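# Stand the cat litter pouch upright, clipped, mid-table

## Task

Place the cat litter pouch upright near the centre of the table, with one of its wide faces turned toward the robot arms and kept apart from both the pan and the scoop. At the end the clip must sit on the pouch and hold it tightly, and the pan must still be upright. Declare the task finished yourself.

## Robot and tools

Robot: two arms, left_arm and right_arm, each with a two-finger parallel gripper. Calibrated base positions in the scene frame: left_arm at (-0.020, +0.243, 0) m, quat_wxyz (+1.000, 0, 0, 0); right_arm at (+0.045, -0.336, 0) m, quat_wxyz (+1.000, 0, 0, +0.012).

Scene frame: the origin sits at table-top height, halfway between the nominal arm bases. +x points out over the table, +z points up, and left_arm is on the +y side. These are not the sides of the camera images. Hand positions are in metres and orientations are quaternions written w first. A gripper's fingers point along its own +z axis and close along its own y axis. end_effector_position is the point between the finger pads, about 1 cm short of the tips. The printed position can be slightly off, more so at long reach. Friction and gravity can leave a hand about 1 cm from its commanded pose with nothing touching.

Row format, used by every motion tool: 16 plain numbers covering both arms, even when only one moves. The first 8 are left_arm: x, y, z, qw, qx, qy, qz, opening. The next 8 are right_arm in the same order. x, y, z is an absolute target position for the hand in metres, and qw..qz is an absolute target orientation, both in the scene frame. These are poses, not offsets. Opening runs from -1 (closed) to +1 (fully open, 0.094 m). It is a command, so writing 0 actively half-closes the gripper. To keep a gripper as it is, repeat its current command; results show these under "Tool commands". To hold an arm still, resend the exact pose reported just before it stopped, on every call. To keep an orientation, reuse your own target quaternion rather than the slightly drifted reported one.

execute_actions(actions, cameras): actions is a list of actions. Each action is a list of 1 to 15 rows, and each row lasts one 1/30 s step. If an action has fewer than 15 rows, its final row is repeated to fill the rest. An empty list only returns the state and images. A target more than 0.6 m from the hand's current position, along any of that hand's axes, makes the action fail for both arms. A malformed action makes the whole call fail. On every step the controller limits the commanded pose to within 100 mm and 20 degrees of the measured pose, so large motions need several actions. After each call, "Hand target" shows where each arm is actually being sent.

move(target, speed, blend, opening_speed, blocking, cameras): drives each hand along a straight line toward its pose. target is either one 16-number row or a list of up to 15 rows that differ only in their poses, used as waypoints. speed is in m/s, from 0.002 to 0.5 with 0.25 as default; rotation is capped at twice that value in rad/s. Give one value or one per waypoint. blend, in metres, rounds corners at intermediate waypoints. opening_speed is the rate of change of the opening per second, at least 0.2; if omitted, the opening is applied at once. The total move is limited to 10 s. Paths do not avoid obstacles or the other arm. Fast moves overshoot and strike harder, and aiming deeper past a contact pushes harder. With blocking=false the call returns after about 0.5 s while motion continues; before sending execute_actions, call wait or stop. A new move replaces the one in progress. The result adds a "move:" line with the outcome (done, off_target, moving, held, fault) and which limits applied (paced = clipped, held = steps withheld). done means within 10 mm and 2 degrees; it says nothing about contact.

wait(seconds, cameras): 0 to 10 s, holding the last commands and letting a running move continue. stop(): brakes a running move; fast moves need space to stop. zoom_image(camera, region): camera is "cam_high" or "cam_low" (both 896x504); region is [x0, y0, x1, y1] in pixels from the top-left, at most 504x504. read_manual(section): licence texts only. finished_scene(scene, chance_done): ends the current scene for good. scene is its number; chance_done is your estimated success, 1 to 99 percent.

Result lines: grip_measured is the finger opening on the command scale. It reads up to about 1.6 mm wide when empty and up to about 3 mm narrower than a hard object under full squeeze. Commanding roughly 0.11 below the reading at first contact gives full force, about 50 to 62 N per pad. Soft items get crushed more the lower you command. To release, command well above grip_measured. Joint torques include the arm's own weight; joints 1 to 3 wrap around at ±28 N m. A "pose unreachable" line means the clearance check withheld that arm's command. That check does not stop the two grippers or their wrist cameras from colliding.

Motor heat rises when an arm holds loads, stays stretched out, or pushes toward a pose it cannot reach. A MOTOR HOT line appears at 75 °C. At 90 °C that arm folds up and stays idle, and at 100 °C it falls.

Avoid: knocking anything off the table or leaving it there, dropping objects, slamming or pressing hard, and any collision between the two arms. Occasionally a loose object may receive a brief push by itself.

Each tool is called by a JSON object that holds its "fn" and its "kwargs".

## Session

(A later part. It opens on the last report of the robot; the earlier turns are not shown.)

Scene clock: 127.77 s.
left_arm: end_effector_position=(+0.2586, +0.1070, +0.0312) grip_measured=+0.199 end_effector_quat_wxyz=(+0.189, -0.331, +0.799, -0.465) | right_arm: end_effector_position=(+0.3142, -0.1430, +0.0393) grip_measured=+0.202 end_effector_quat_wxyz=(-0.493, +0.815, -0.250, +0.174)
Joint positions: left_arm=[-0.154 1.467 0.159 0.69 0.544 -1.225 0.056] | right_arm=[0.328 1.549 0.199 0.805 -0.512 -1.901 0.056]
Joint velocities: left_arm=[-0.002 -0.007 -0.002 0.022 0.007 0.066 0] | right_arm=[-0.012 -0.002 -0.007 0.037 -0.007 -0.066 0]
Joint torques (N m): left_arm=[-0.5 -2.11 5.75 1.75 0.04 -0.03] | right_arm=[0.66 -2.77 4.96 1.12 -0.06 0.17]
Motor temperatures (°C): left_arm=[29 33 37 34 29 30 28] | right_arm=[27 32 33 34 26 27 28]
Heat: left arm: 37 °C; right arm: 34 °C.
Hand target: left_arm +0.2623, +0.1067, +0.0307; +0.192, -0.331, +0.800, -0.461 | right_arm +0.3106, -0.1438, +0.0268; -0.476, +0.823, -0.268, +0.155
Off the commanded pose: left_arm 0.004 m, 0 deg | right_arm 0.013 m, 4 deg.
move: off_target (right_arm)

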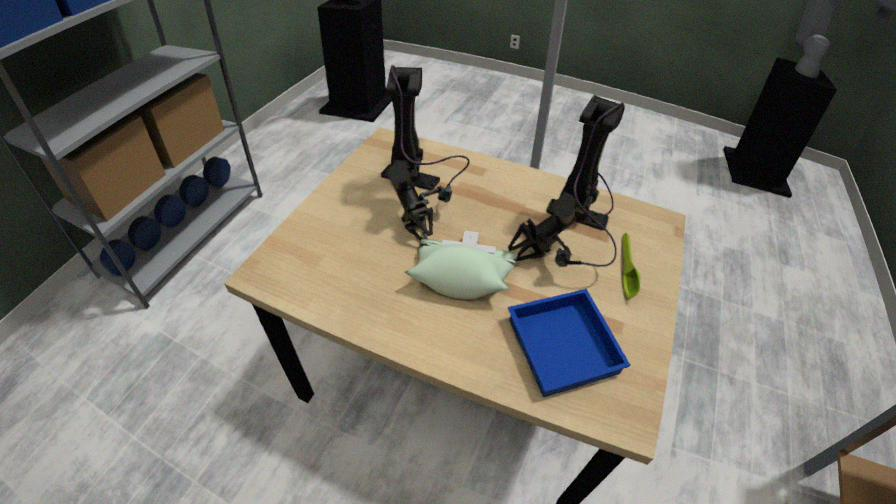

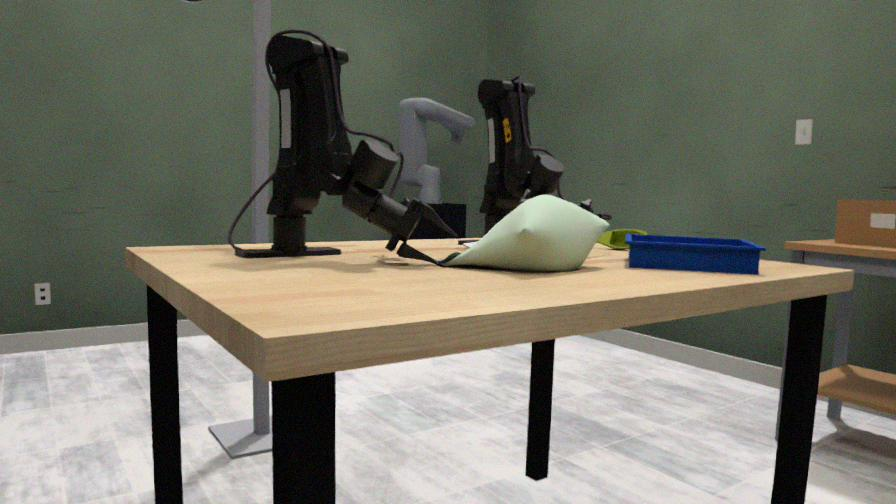

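{"fn": "zoom_image", "kwargs": {"camera": "cam_high", "region": [400, 215, 460, 265]}}

{"fn": "zoom_image", "kwargs": {"camera": "cam_high", "region": [485, 225, 545, 285]}}

{"fn": "zoom_image", "kwargs": {"camera": "cam_low", "region": [420, 240, 480, 280]}}

Scaled by 8.400.

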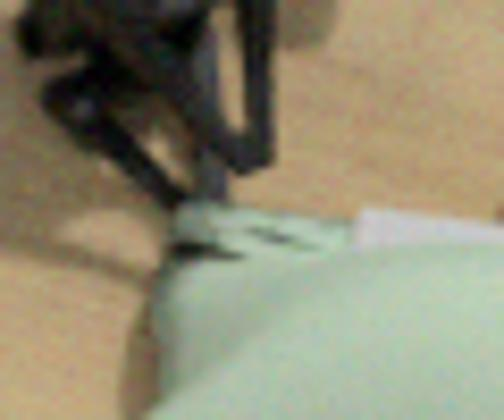

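Scaled by 8.400.

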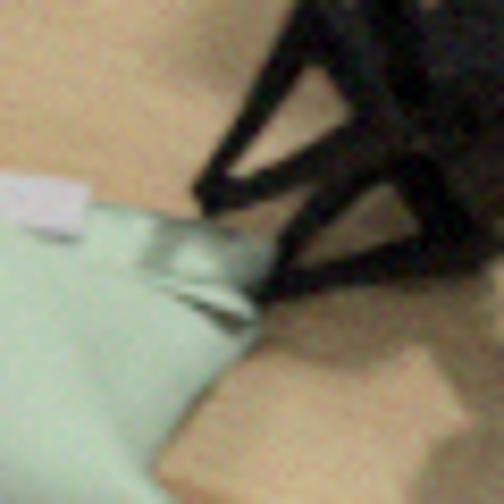

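Scaled by 8.400.

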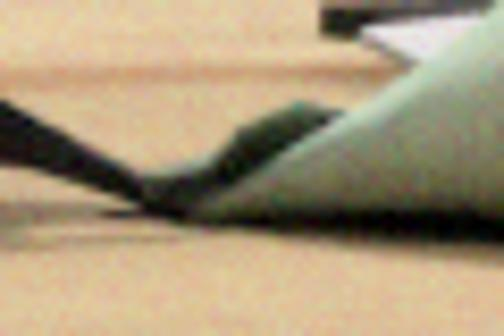

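{"fn": "move", "kwargs": {"target": [[0.275,0.0955,0.031,0.1913,-0.3314,0.8001,-0.4619,0.2,0.321,-0.1315,0.0265,0.4755,-0.8236,0.2676,-0.1545,0.2]], "speed": 0.03}}

{"fn": "zoom_image", "kwargs": {"camera": "cam_high", "region": [400, 215, 460, 265]}}

{"fn": "zoom_image", "kwargs": {"camera": "cam_high", "region": [485, 225, 545, 285]}}

{"fn": "zoom_image", "kwargs": {"camera": "cam_low", "region": [400, 220, 500, 290]}}

Scene clock: 129.13 s.
left_arm: end_effector_position=(+0.2706, +0.0961, +0.0311) grip_measured=+0.199 end_effector_quat_wxyz=(+0.188, -0.331, +0.799, -0.465) | right_arm: end_effector_position=(+0.3226, -0.1316, +0.0395) grip_measured=+0.202 end_effector_quat_wxyz=(-0.495, +0.814, -0.252, +0.171)
Joint positions: left_arm=[-0.201 1.531 0.208 0.719 0.507 -1.257 0.056] | right_arm=[0.364 1.598 0.244 0.817 -0.485 -1.874 0.056]
Joint velocities: left_arm=[-0.007 -0.007 -0.007 -0.037 -0.007 -0.037 0] | right_arm=[-0.002 -0.002 -0.007 -0.007 0.007 -0.007 -0.001]
Joint torques (N m): left_arm=[-0.44 -2.51 5.94 1.75 -0.03 0.01] | right_arm=[0.9 -2.58 5.38 1.16 0.04 0.16]
Motor temperatures (°C): left_arm=[29 32 37 34 29 30 28] | right_arm=[27 32 33 34 26 27 28]
Heat: left arm: 37 °C; right arm: 34 °C.
Hand target: left_arm +0.2748, +0.0956, +0.0306; +0.191, -0.331, +0.801, -0.461 | right_arm +0.3207, -0.1319, +0.0269; -0.476, +0.823, -0.268, +0.155
Off the commanded pose: left_arm 0.004 m, 1 deg | right_arm 0.013 m, 4 deg.
move: off_target (right_arm)

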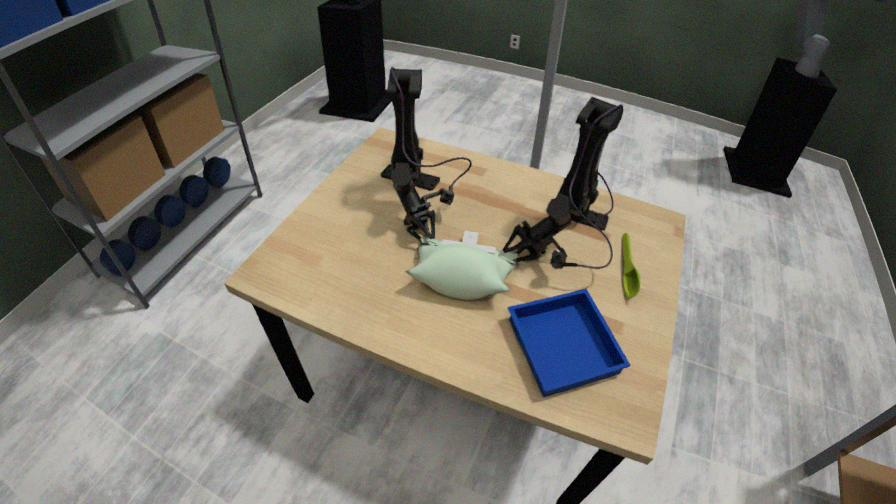

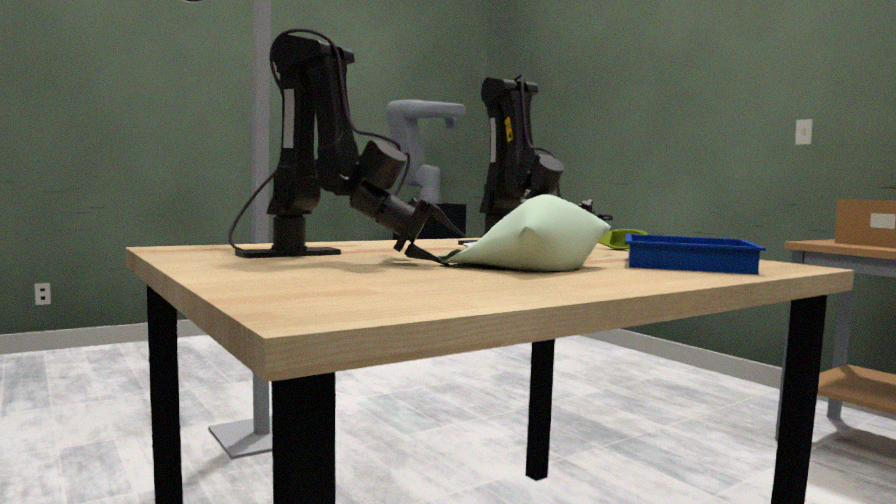

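Scaled by 8.400.

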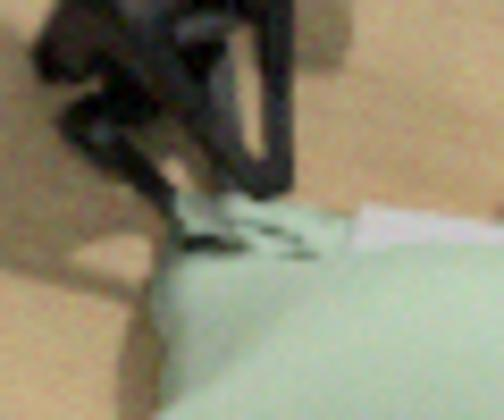

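Scaled by 8.400.

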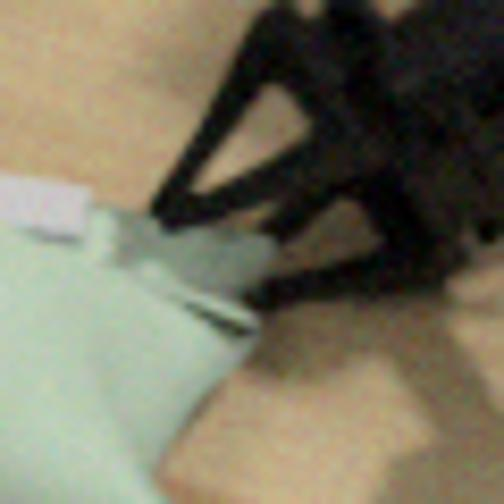

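Scaled by 5.040.

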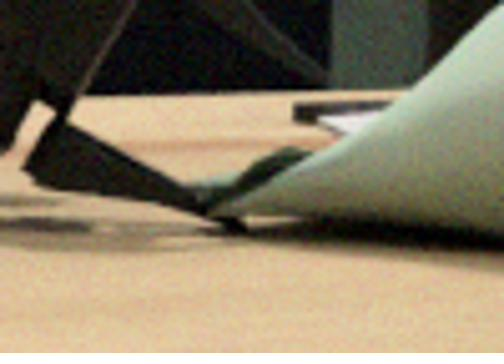

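{"fn": "move", "kwargs": {"target": [[0.276,0.0945,0.031,0.1913,-0.3314,0.8001,-0.4619,0.2,0.325,-0.1295,0.0265,0.4755,-0.8236,0.2676,-0.1545,0.2]], "speed": 0.03, "cameras": []}}

{"fn": "move", "kwargs": {"target": [[0.276,0.0945,0.031,0.1913,-0.3314,0.8001,-0.4619,-0.6,0.325,-0.1295,0.0265,0.4755,-0.8236,0.2676,-0.1545,-0.6]], "speed": 0.03, "opening_speed": 0.5}}

{"fn": "zoom_image", "kwargs": {"camera": "cam_high", "region": [400, 210, 540, 300]}}

{"fn": "zoom_image", "kwargs": {"camera": "cam_low", "region": [400, 220, 500, 290]}}

Scene clock: 130.27 s.
left_arm: end_effector_position=(+0.2714, +0.0953, +0.0311) grip_measured=+0.199 end_effector_quat_wxyz=(+0.187, -0.332, +0.799, -0.465) | right_arm: end_effector_position=(+0.3258, -0.1295, +0.0395) grip_measured=+0.202 end_effector_quat_wxyz=(-0.495, +0.814, -0.252, +0.170)
Joint positions: left_arm=[-0.204 1.535 0.211 0.722 0.504 -1.26 0.056] | right_arm=[0.366 1.612 0.259 0.817 -0.484 -1.872 0.056]
Joint velocities: left_arm=[0.002 -0.007 0.027 -0.007 0.022 -0.007 -0.001] | right_arm=[0.007 -0.002 0.002 0.037 -0.007 0.037 0.001]
Joint torques (N m): left_arm=[-0.5 -2.45 6.01 1.79 -0.01 0.06] | right_arm=[0.85 -2.59 5.42 1.15 0.01 0.09]
Motor temperatures (°C): left_arm=[29 32 37 34 29 30 28] | right_arm=[27 32 33 34 26 27 28]
Heat: left arm: 37 °C; right arm: 34 °C.
Hand target: left_arm +0.2758, +0.0946, +0.0309; +0.191, -0.331, +0.800, -0.462 | right_arm +0.3244, -0.1299, +0.0268; -0.476, +0.823, -0.268, +0.155
Off the commanded pose: left_arm 0.005 m, 1 deg | right_arm 0.013 m, 4 deg.
move: off_target (right_arm)
No camera images: "cameras" was empty.

Scene clock: 132.07 s.
left_arm: end_effector_position=(+0.2695, +0.0981, +0.0246) grip_measured=-0.599 end_effector_quat_wxyz=(+0.182, -0.341, +0.802, -0.454) | right_arm: end_effector_position=(+0.3225, -0.1358, +0.0235) grip_measured=-0.597 end_effector_quat_wxyz=(-0.470, +0.825, -0.272, +0.159)
Joint positions: left_arm=[-0.204 1.541 0.211 0.699 0.489 -1.261 0.019] | right_arm=[0.366 1.63 0.259 0.769 -0.455 -1.872 0.019]
Joint velocities: left_arm=[0.017 0.012 0.002 -0.007 -0.007 0.037 0.001] | right_arm=[-0.002 0.002 -0.002 0.081 -0.007 0.007 0]
Joint torques (N m): left_arm=[-0.59 -3.07 6.01 1.97 0.17 0] | right_arm=[0.95 -3.62 5.67 1.57 -0.27 0.09]
Motor temperatures (°C): left_arm=[28 32 36 35 29 30 28] | right_arm=[27 32 34 35 26 27 28]
Heat: left arm: 36 °C; right arm: 35 °C.
Hand target: left_arm +0.2758, +0.0946, +0.0311; +0.191, -0.331, +0.800, -0.462 | right_arm +0.3250, -0.1294, +0.0264; -0.476, +0.823, -0.268, +0.154
Off the commanded pose: left_arm 0.010 m, 2 deg | right_arm 0.007 m, 1 deg.
move: done

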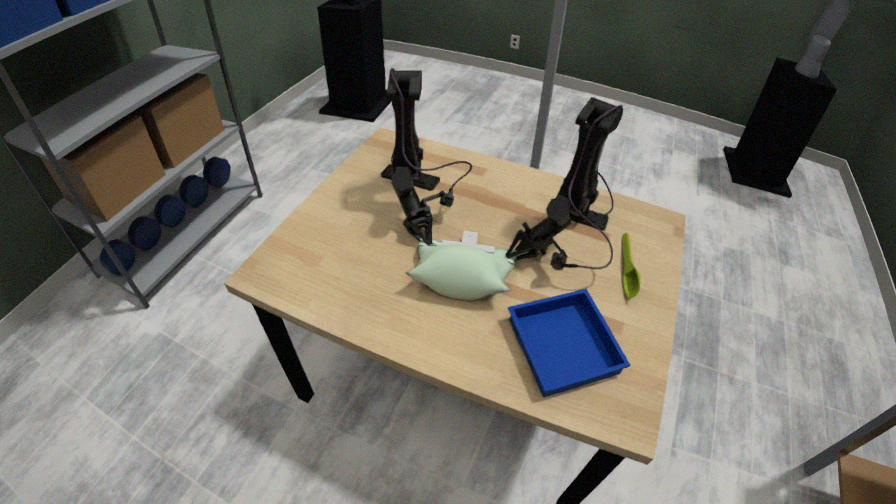

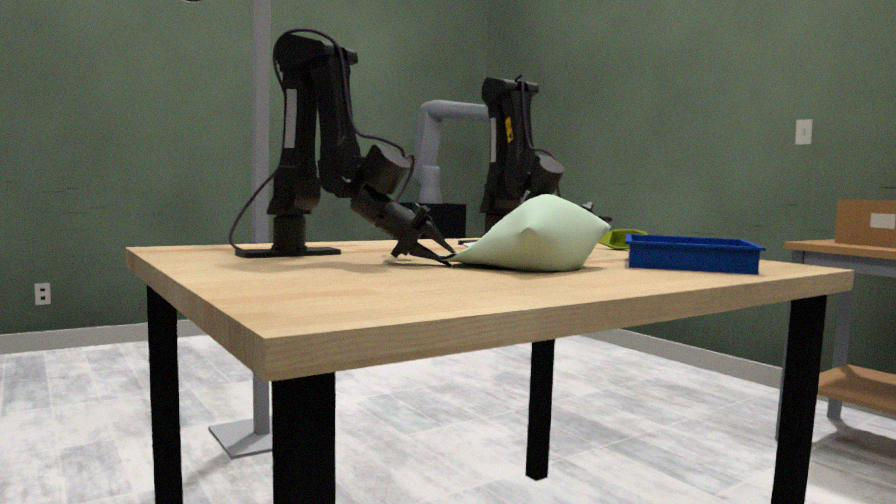

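Scaled by 3.600.

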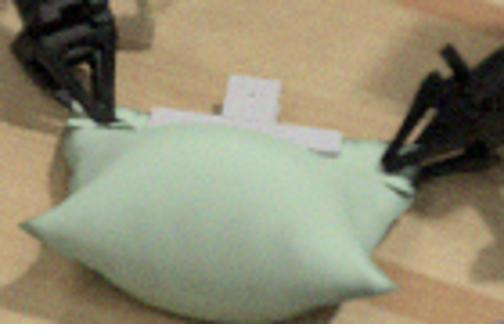

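Scaled by 5.040.

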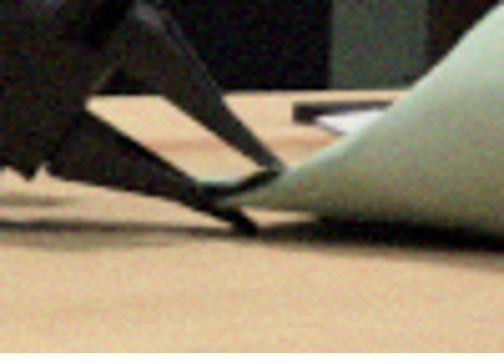

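{"fn": "move", "kwargs": {"target": [[0.2805,0.0905,0.034,0.1913,-0.3314,0.8001,-0.4619,-0.6,0.3305,-0.1215,0.030,0.4755,-0.8236,0.2676,-0.1545,-0.6]], "speed": 0.03}}

{"fn": "zoom_image", "kwargs": {"camera": "cam_high", "region": [400, 210, 540, 300]}}

{"fn": "zoom_image", "kwargs": {"camera": "cam_low", "region": [400, 220, 500, 290]}}

Scene clock: 133.43 s.
left_arm: end_effector_position=(+0.2726, +0.0938, +0.0280) grip_measured=-0.599 end_effector_quat_wxyz=(+0.183, -0.338, +0.802, -0.457) | right_arm: end_effector_position=(+0.3267, -0.1280, +0.0269) grip_measured=-0.598 end_effector_quat_wxyz=(-0.469, +0.826, -0.270, +0.159)
Joint positions: left_arm=[-0.219 1.541 0.226 0.695 0.483 -1.268 0.019] | right_arm=[0.392 1.63 0.291 0.741 -0.436 -1.862 0.019]
Joint velocities: left_arm=[-0.007 -0.002 -0.007 0.022 -0.022 0.081 0] | right_arm=[-0.002 0.012 -0.022 0.066 0.022 0.022 0]
Joint torques (N m): left_arm=[-0.53 -3.44 6.65 1.83 0.1 0.04] | right_arm=[0.77 -3.62 6.12 1.61 -0.32 0.14]
Motor temperatures (°C): left_arm=[28 32 36 35 29 30 28] | right_arm=[27 32 34 35 26 27 28]
Heat: left arm: 36 °C; right arm: 35 °C.
Hand target: left_arm +0.2803, +0.0905, +0.0340; +0.191, -0.331, +0.800, -0.462 | right_arm +0.3302, -0.1216, +0.0301; -0.475, +0.824, -0.268, +0.154
Off the commanded pose: left_arm 0.010 m, 1 deg | right_arm 0.008 m, 1 deg.
move: done

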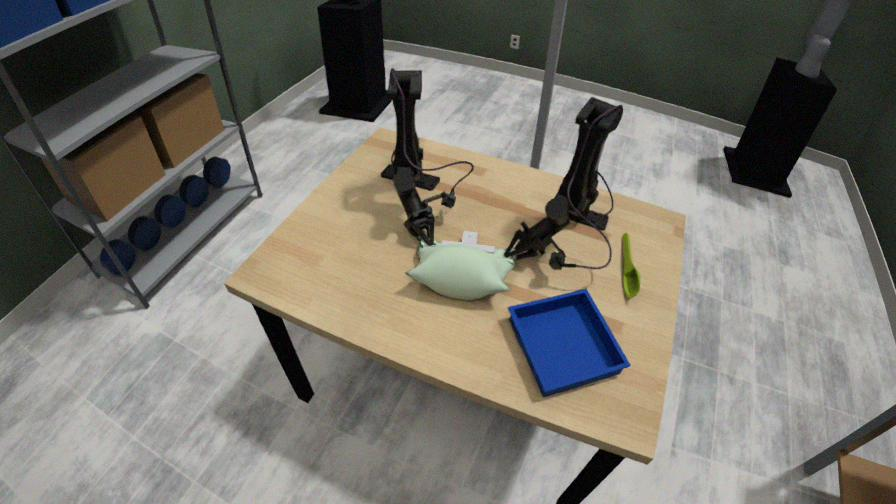

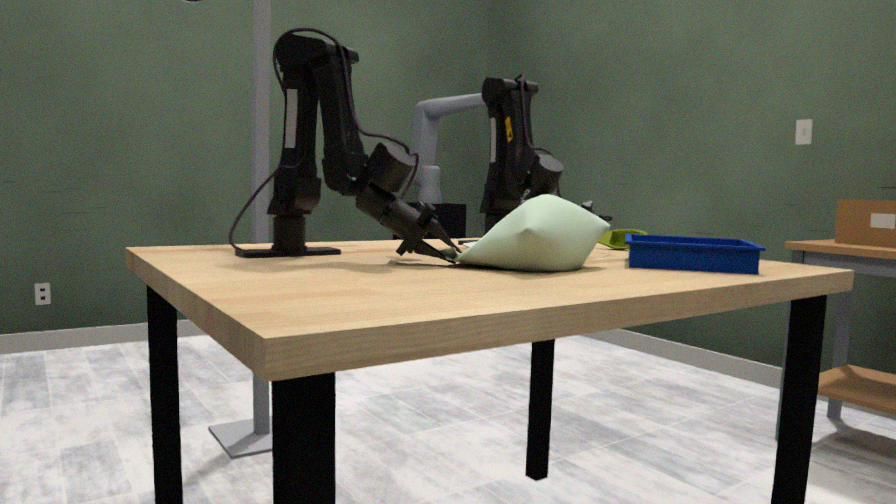

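Scaled by 3.600.

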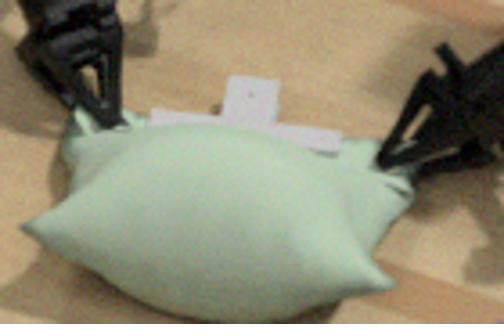

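Scaled by 5.040.

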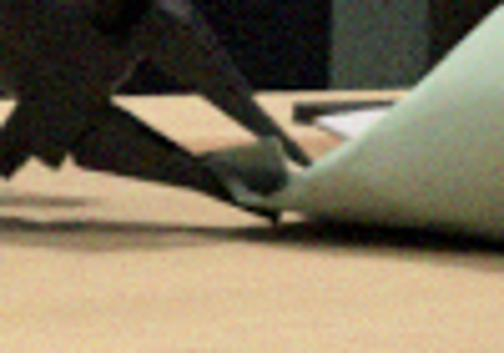

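{"fn": "move", "kwargs": {"target": [[0.2805,0.0905,0.034,0.1913,-0.3314,0.8001,-0.4619,-0.9,0.3305,-0.1215,0.030,0.4755,-0.8236,0.2676,-0.1545,-0.9]], "speed": 0.03, "opening_speed": 0.4, "cameras": []}}

{"fn": "move", "kwargs": {"target": [[0.2805,0.0905,0.034,0.1913,-0.3314,0.8001,-0.4619,-1.0,0.3305,-0.1215,0.030,0.4755,-0.8236,0.2676,-0.1545,-1.0]], "speed": 0.03, "opening_speed": 0.3}}

{"fn": "zoom_image", "kwargs": {"camera": "cam_high", "region": [400, 210, 540, 300]}}

{"fn": "zoom_image", "kwargs": {"camera": "cam_low", "region": [400, 220, 500, 290]}}

Scene clock: 134.60 s.
left_arm: end_effector_position=(+0.2725, +0.0943, +0.0273) grip_measured=-0.898 end_effector_quat_wxyz=(+0.183, -0.340, +0.802, -0.456) | right_arm: end_effector_position=(+0.3267, -0.1285, +0.0257) grip_measured=-0.897 end_effector_quat_wxyz=(-0.467, +0.827, -0.271, +0.158)
Joint positions: left_arm=[-0.219 1.541 0.226 0.692 0.48 -1.27 0.005] | right_arm=[0.392 1.632 0.291 0.739 -0.433 -1.862 0.005]
Joint velocities: left_arm=[-0.022 -0.027 -0.007 0.007 -0.051 -0.007 -0.001] | right_arm=[0.002 -0.017 0.007 0.007 0.022 -0.007 -0.001]
Joint torques (N m): left_arm=[-0.57 -3.11 6.83 1.89 0.1 0.04] | right_arm=[0.8 -3.93 5.96 1.55 -0.34 0.15]
Motor temperatures (°C): left_arm=[28 32 37 35 28 30 28] | right_arm=[27 33 34 35 26 27 28]
Heat: left arm: 37 °C; right arm: 35 °C.
Hand target: left_arm +0.2803, +0.0906, +0.0340; +0.191, -0.331, +0.800, -0.462 | right_arm +0.3303, -0.1218, +0.0301; -0.475, +0.824, -0.268, +0.155
Off the commanded pose: left_arm 0.011 m, 2 deg | right_arm 0.009 m, 1 deg.
move: off_target (left_arm)
No camera images: "cameras" was empty.

Scene clock: 135.30 s.
left_arm: end_effector_position=(+0.2725, +0.0943, +0.0273) grip_measured=-0.984 end_effector_quat_wxyz=(+0.183, -0.340, +0.802, -0.456) | right_arm: end_effector_position=(+0.3267, -0.1285, +0.0257) grip_measured=-0.983 end_effector_quat_wxyz=(-0.467, +0.827, -0.271, +0.158)
Joint positions: left_arm=[-0.219 1.541 0.226 0.692 0.48 -1.27 0.001] | right_arm=[0.392 1.632 0.291 0.739 -0.433 -1.862 0.001]
Joint velocities: left_arm=[-0.012 0.017 0.022 -0.037 0.022 0.022 -0.001] | right_arm=[0.017 -0.002 0.002 -0.095 -0.037 -0.007 -0.001]
Joint torques (N m): left_arm=[-0.57 -3.06 6.65 1.87 0.13 0.04] | right_arm=[0.73 -3.84 5.81 1.61 -0.31 0.11]
Motor temperatures (°C): left_arm=[28 32 37 35 28 30 28] | right_arm=[27 33 34 35 26 27 28]
Heat: left arm: 37 °C; right arm: 35 °C.
Hand target: left_arm +0.2803, +0.0906, +0.0340; +0.191, -0.331, +0.800, -0.462 | right_arm +0.3303, -0.1218, +0.0301; -0.475, +0.824, -0.267, +0.154
Off the commanded pose: left_arm 0.011 m, 2 deg | right_arm 0.009 m, 1 deg.
move: off_target (left_arm)

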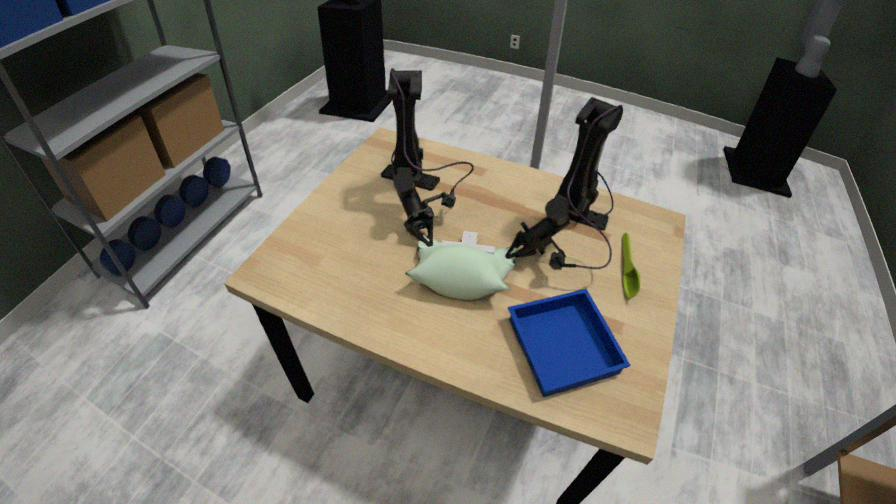

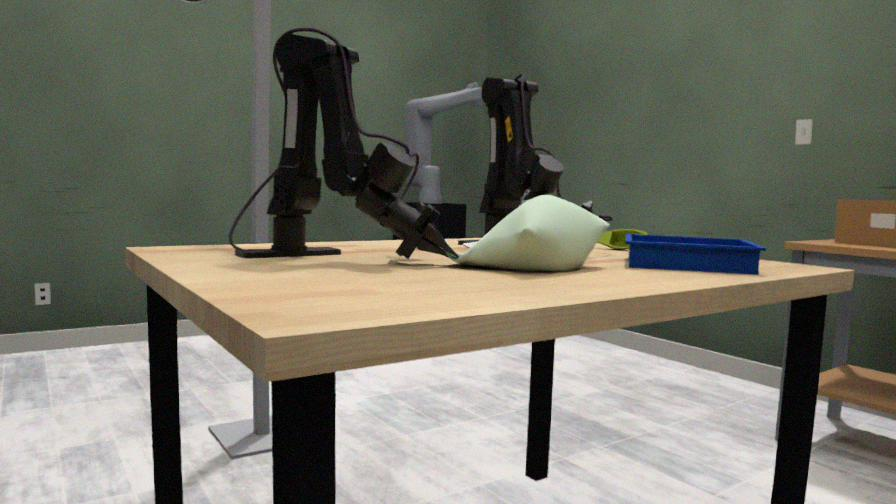

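Scaled by 3.600.

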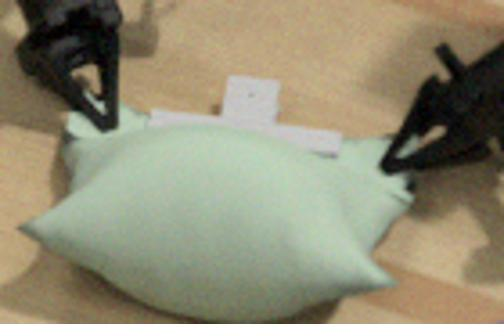

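Scaled by 5.040.

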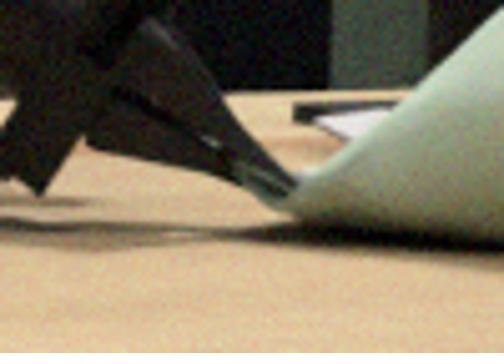

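{"fn": "move", "kwargs": {"target": [[0.2832,0.0918,0.070,0.0997,-0.3958,0.7819,-0.4712,-1.0,0.3318,-0.1218,0.068,0.4511,-0.8322,0.3152,-0.0678,-1.0]], "speed": 0.05}}

{"fn": "zoom_image", "kwargs": {"camera": "cam_high", "region": [390, 200, 550, 310]}}

{"fn": "zoom_image", "kwargs": {"camera": "cam_low", "region": [380, 170, 640, 290]}}

Scene clock: 139.53 s.
left_arm: end_effector_position=(+0.2784, +0.0958, +0.0535) grip_measured=-0.985 end_effector_quat_wxyz=(+0.096, -0.411, +0.785, -0.453) | right_arm: end_effector_position=(+0.3299, -0.1277, +0.0519) grip_measured=-0.983 end_effector_quat_wxyz=(-0.432, +0.839, -0.321, +0.078)
Joint positions: left_arm=[-0.169 1.4 0.389 0.267 0.565 -1.387 0.001] | right_arm=[0.364 1.471 0.487 0.213 -0.489 -1.813 0.001]
Joint velocities: left_arm=[-0.017 -0.027 0.017 -0.081 0.037 0.081 0.001] | right_arm=[-0.007 -0.002 -0.007 0.022 -0.022 0.022 0]
Joint torques (N m): left_arm=[0.24 -5.44 7.87 1.53 0.61 -0.02] | right_arm=[-0.72 -6.67 7.83 1.15 -0.74 0.12]
Motor temperatures (°C): left_arm=[28 33 37 35 29 30 29] | right_arm=[27 33 34 36 26 27 28]
Heat: left arm: 37 °C; right arm: 36 °C.
Hand target: left_arm +0.2834, +0.0917, +0.0700; +0.100, -0.397, +0.781, -0.471 | right_arm +0.3320, -0.1222, +0.0684; -0.452, +0.832, -0.316, +0.069
Off the commanded pose: left_arm 0.018 m, 3 deg | right_arm 0.017 m, 3 deg.
move: off_target (left_arm, right_arm)

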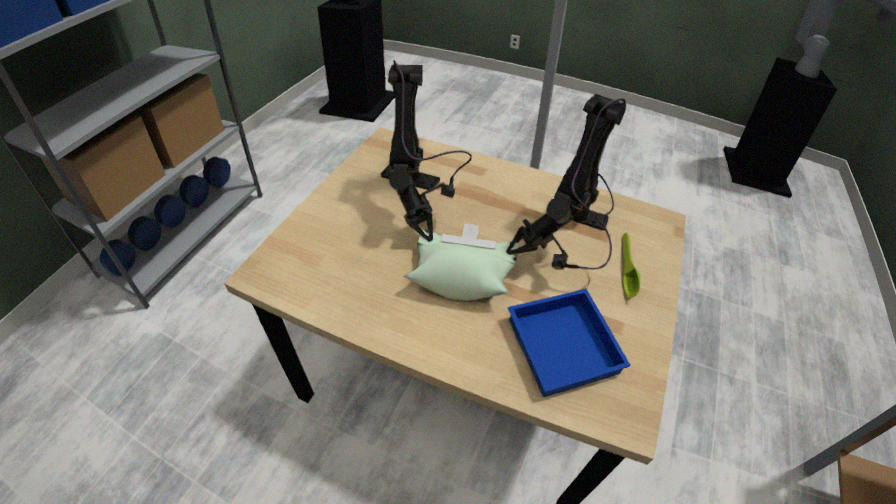

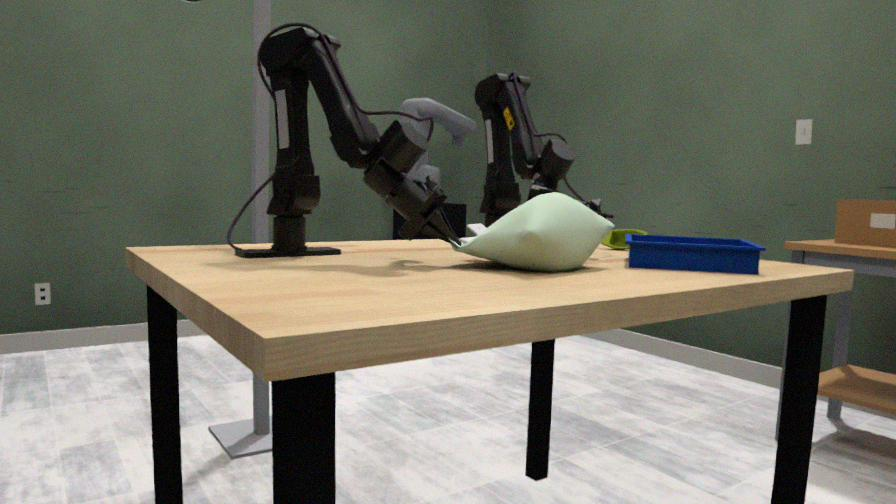

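Scaled by 3.150.

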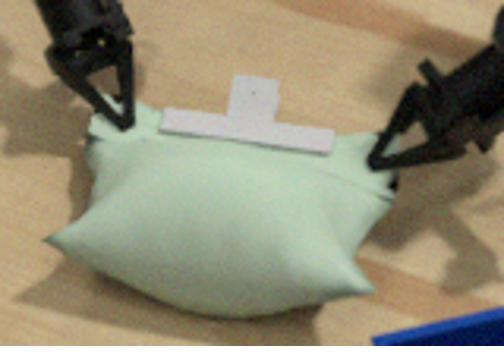

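Scaled by 1.938.

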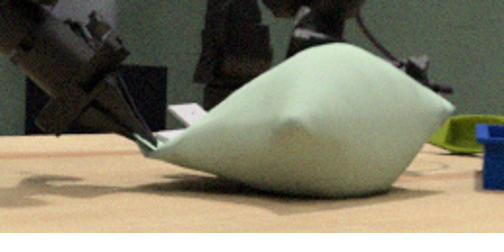

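{"fn": "move", "kwargs": {"target": [[0.2881,0.097,0.123,-0.0545,-0.4877,0.7419,-0.4569,-1.0,0.3249,-0.119,0.122,0.3989,-0.8134,0.4185,0.0643,-1.0]], "speed": 0.05}}

{"fn": "zoom_image", "kwargs": {"camera": "cam_high", "region": [390, 180, 550, 310]}}

{"fn": "zoom_image", "kwargs": {"camera": "cam_low", "region": [380, 150, 640, 290]}}

Scene clock: 144.00 s.
left_arm: end_effector_position=(+0.2856, +0.1014, +0.1098) grip_measured=-0.985 end_effector_quat_wxyz=(-0.046, -0.501, +0.744, -0.440) | right_arm: end_effector_position=(+0.3241, -0.1246, +0.1024) grip_measured=-0.983 end_effector_quat_wxyz=(-0.379, +0.821, -0.425, -0.052)
Joint positions: left_arm=[-0.072 1.376 0.721 -0.31 0.738 -1.497 0.001] | right_arm=[0.345 1.424 0.81 -0.379 -0.565 -1.645 0.001]
Joint velocities: left_arm=[-0.012 -0.012 -0.027 0.037 -0.007 -0.037 0] | right_arm=[0.002 -0.012 -0.007 -0.022 0.022 -0.007 0]
Joint torques (N m): left_arm=[0.58 -4.42 9.43 1.24 0.84 -0.02] | right_arm=[-0.76 -6.69 9.24 0.89 -0.93 0.19]
Motor temperatures (°C): left_arm=[28 33 38 35 29 30 29] | right_arm=[27 33 35 35 26 27 28]
Heat: left arm: 38 °C; right arm: 35 °C.
Hand target: left_arm +0.2887, +0.0969, +0.1242; -0.054, -0.489, +0.741, -0.458 | right_arm +0.3251, -0.1194, +0.1220; -0.400, +0.813, -0.419, -0.063
Off the commanded pose: left_arm 0.014 m, 3 deg | right_arm 0.020 m, 3 deg.
move: off_target (left_arm, right_arm)

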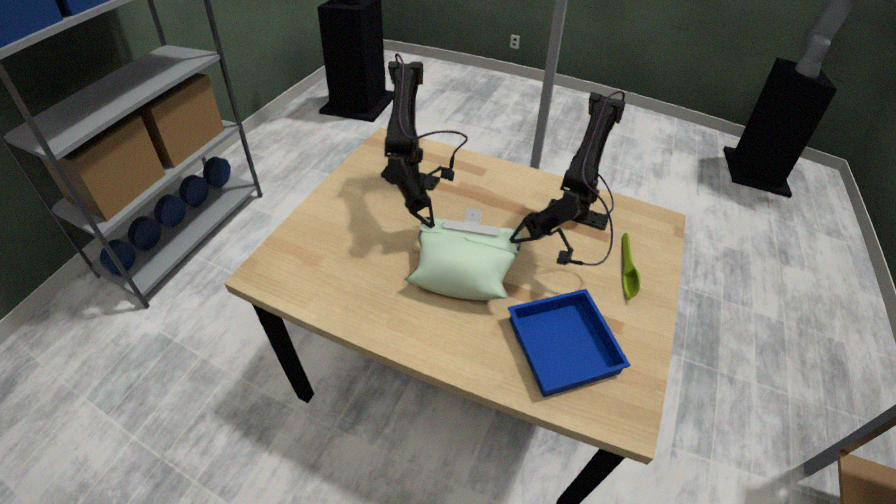

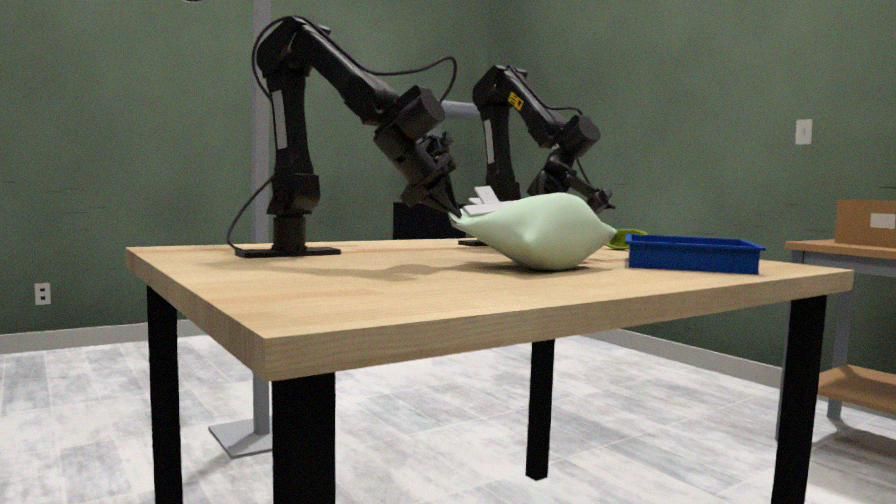

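Scaled by 3.150.

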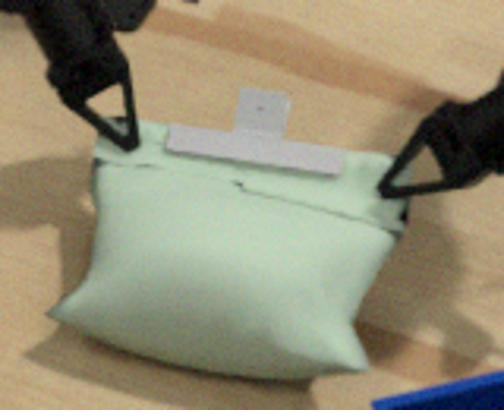

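Scaled by 1.938.

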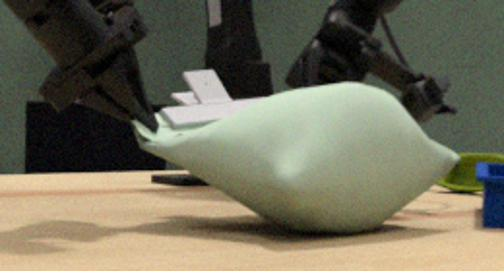

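{"fn": "move", "kwargs": {"target": [[0.2895,0.1040,0.172,-0.1860,-0.5713,0.6923,-0.3996,-1.0,0.308,-0.1145,0.176,0.3437,-0.7480,0.5411,0.1722,-1.0]], "speed": 0.05}}

{"fn": "zoom_image", "kwargs": {"camera": "cam_high", "region": [390, 160, 560, 310]}}

{"fn": "zoom_image", "kwargs": {"camera": "cam_low", "region": [380, 120, 640, 290]}}

Scene clock: 148.43 s.
left_arm: end_effector_position=(+0.2892, +0.1068, +0.1608) grip_measured=-0.985 end_effector_quat_wxyz=(-0.173, -0.578, +0.697, -0.389) | right_arm: end_effector_position=(+0.3115, -0.1220, +0.1556) grip_measured=-0.983 end_effector_quat_wxyz=(-0.327, +0.751, -0.552, -0.157)
Joint positions: left_arm=[-0.017 1.496 1.093 -0.836 0.831 -1.548 0.001] | right_arm=[0.345 1.424 1.067 -0.764 -0.612 -1.362 0.001]
Joint velocities: left_arm=[0.007 0.012 0.017 -0.066 0.037 -0.125 0] | right_arm=[0.007 0.007 -0.017 0.037 -0.007 -0.051 -0.001]
Joint torques (N m): left_arm=[0.46 -5.03 9.61 0.67 0.89 -0.02] | right_arm=[0.46 -6.64 9.84 0.67 -0.89 0.09]
Motor temperatures (°C): left_arm=[28 33 38 34 29 30 29] | right_arm=[27 34 36 35 27 27 28]
Heat: left arm: 38 °C; right arm: 36 °C.
Hand target: left_arm +0.2906, +0.1040, +0.1733; -0.185, -0.573, +0.691, -0.401 | right_arm +0.3077, -0.1148, +0.1756; -0.344, +0.748, -0.542, -0.172
Off the commanded pose: left_arm 0.012 m, 2 deg | right_arm 0.022 m, 3 deg.
move: off_target (left_arm, right_arm)

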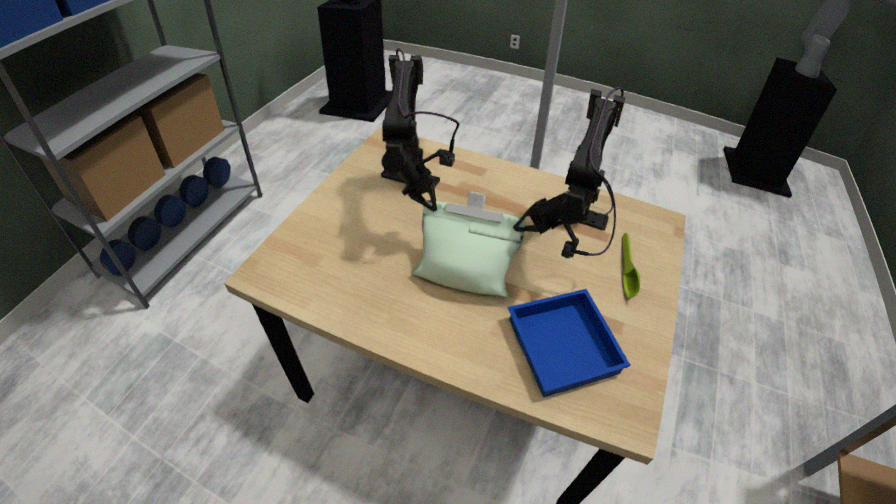

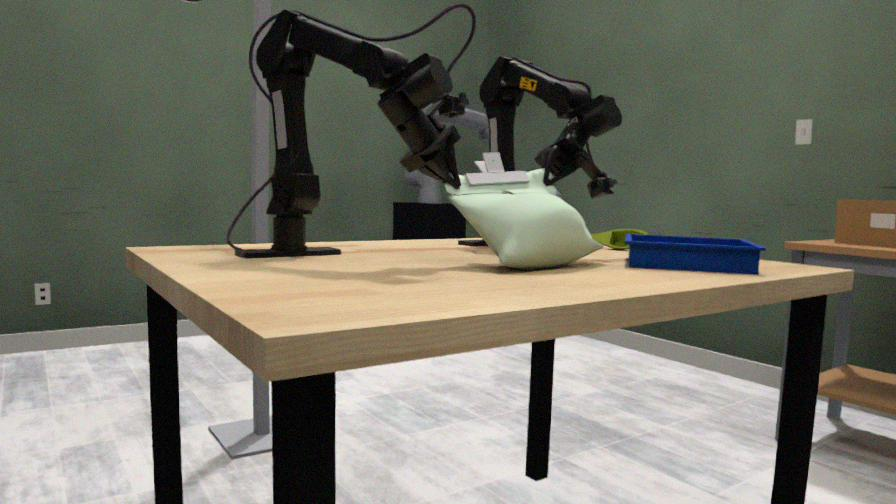

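Scaled by 2.965.

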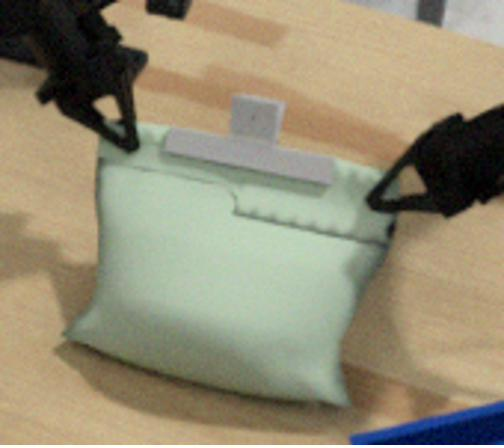

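Scaled by 1.938.

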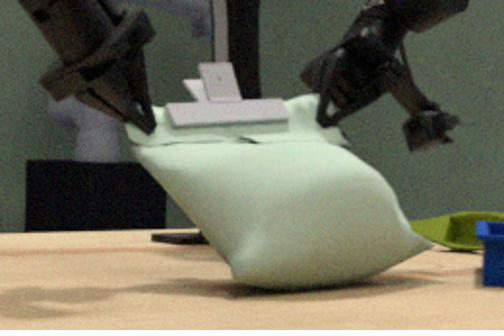

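{"fn": "move", "kwargs": {"target": [[0.281,0.108,0.212,-0.2731,-0.6311,0.6556,-0.3119,-1.0,0.2815,-0.1105,0.217,0.2850,-0.6751,0.6307,0.2555,-1.0]], "speed": 0.05}}

{"fn": "zoom_image", "kwargs": {"camera": "cam_high", "region": [390, 150, 560, 310]}}

{"fn": "zoom_image", "kwargs": {"camera": "cam_low", "region": [380, 120, 640, 290]}}

Scene clock: 152.27 s.
left_arm: end_effector_position=(+0.2783, +0.1111, +0.1965) grip_measured=-0.985 end_effector_quat_wxyz=(+0.265, +0.638, -0.660, +0.293) | right_arm: end_effector_position=(+0.2845, -0.1199, +0.1931) grip_measured=-0.983 end_effector_quat_wxyz=(-0.261, +0.674, -0.648, -0.241)
Joint positions: left_arm=[-0.01 1.642 1.43 -1.314 0.812 -1.566 0.001] | right_arm=[0.363 1.424 1.235 -1.044 -0.655 -1.109 0.001]
Joint velocities: left_arm=[-0.017 -0.002 0.002 -0.022 0.037 0.066 -0.001] | right_arm=[-0.007 0.002 -0.012 -0.081 -0.022 -0.037 0.001]
Joint torques (N m): left_arm=[0.61 -6.31 9.62 0.29 0.9 -0.06] | right_arm=[0.95 -6.52 9.95 0.57 -0.94 0.14]
Motor temperatures (°C): left_arm=[28 33 39 34 29 30 29] | right_arm=[27 34 36 34 27 27 29]
Heat: left arm: 39 °C; right arm: 36 °C.
Hand target: left_arm +0.2818, +0.1083, +0.2129; +0.271, +0.633, -0.654, +0.312 | right_arm +0.2808, -0.1109, +0.2167; -0.285, +0.675, -0.631, -0.255
Off the commanded pose: left_arm 0.016 m, 3 deg | right_arm 0.026 m, 4 deg.
move: off_target (left_arm, right_arm)

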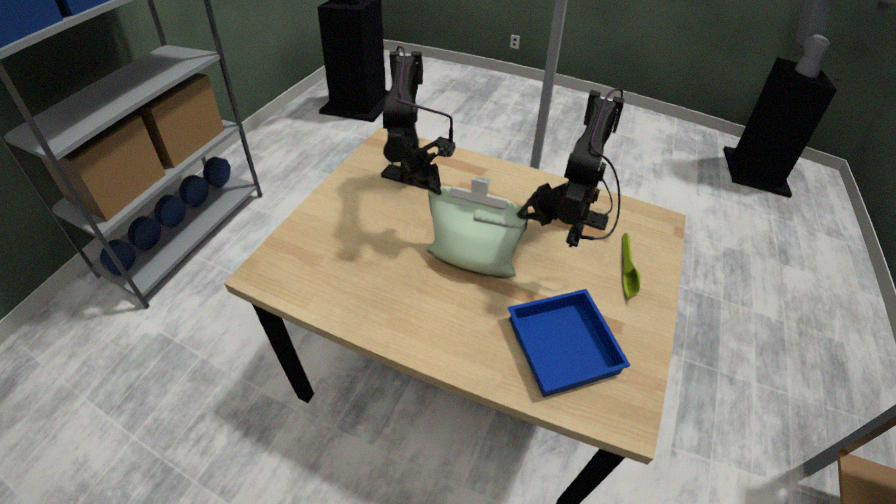

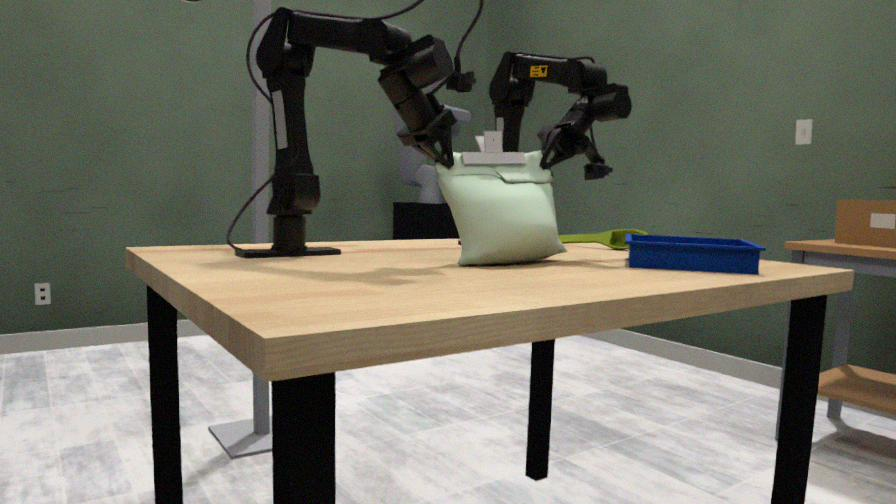

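Scaled by 2.965.

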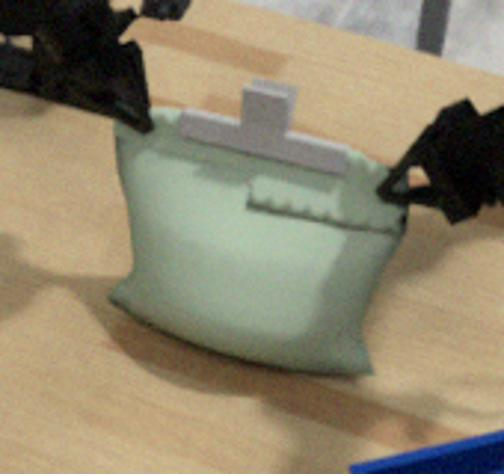

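Scaled by 1.938.

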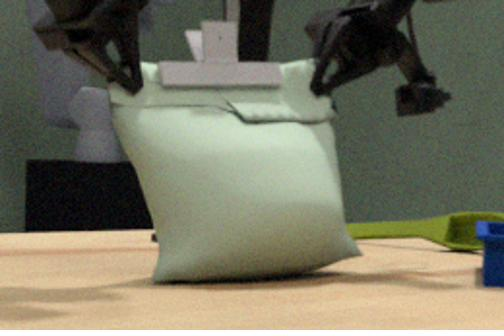

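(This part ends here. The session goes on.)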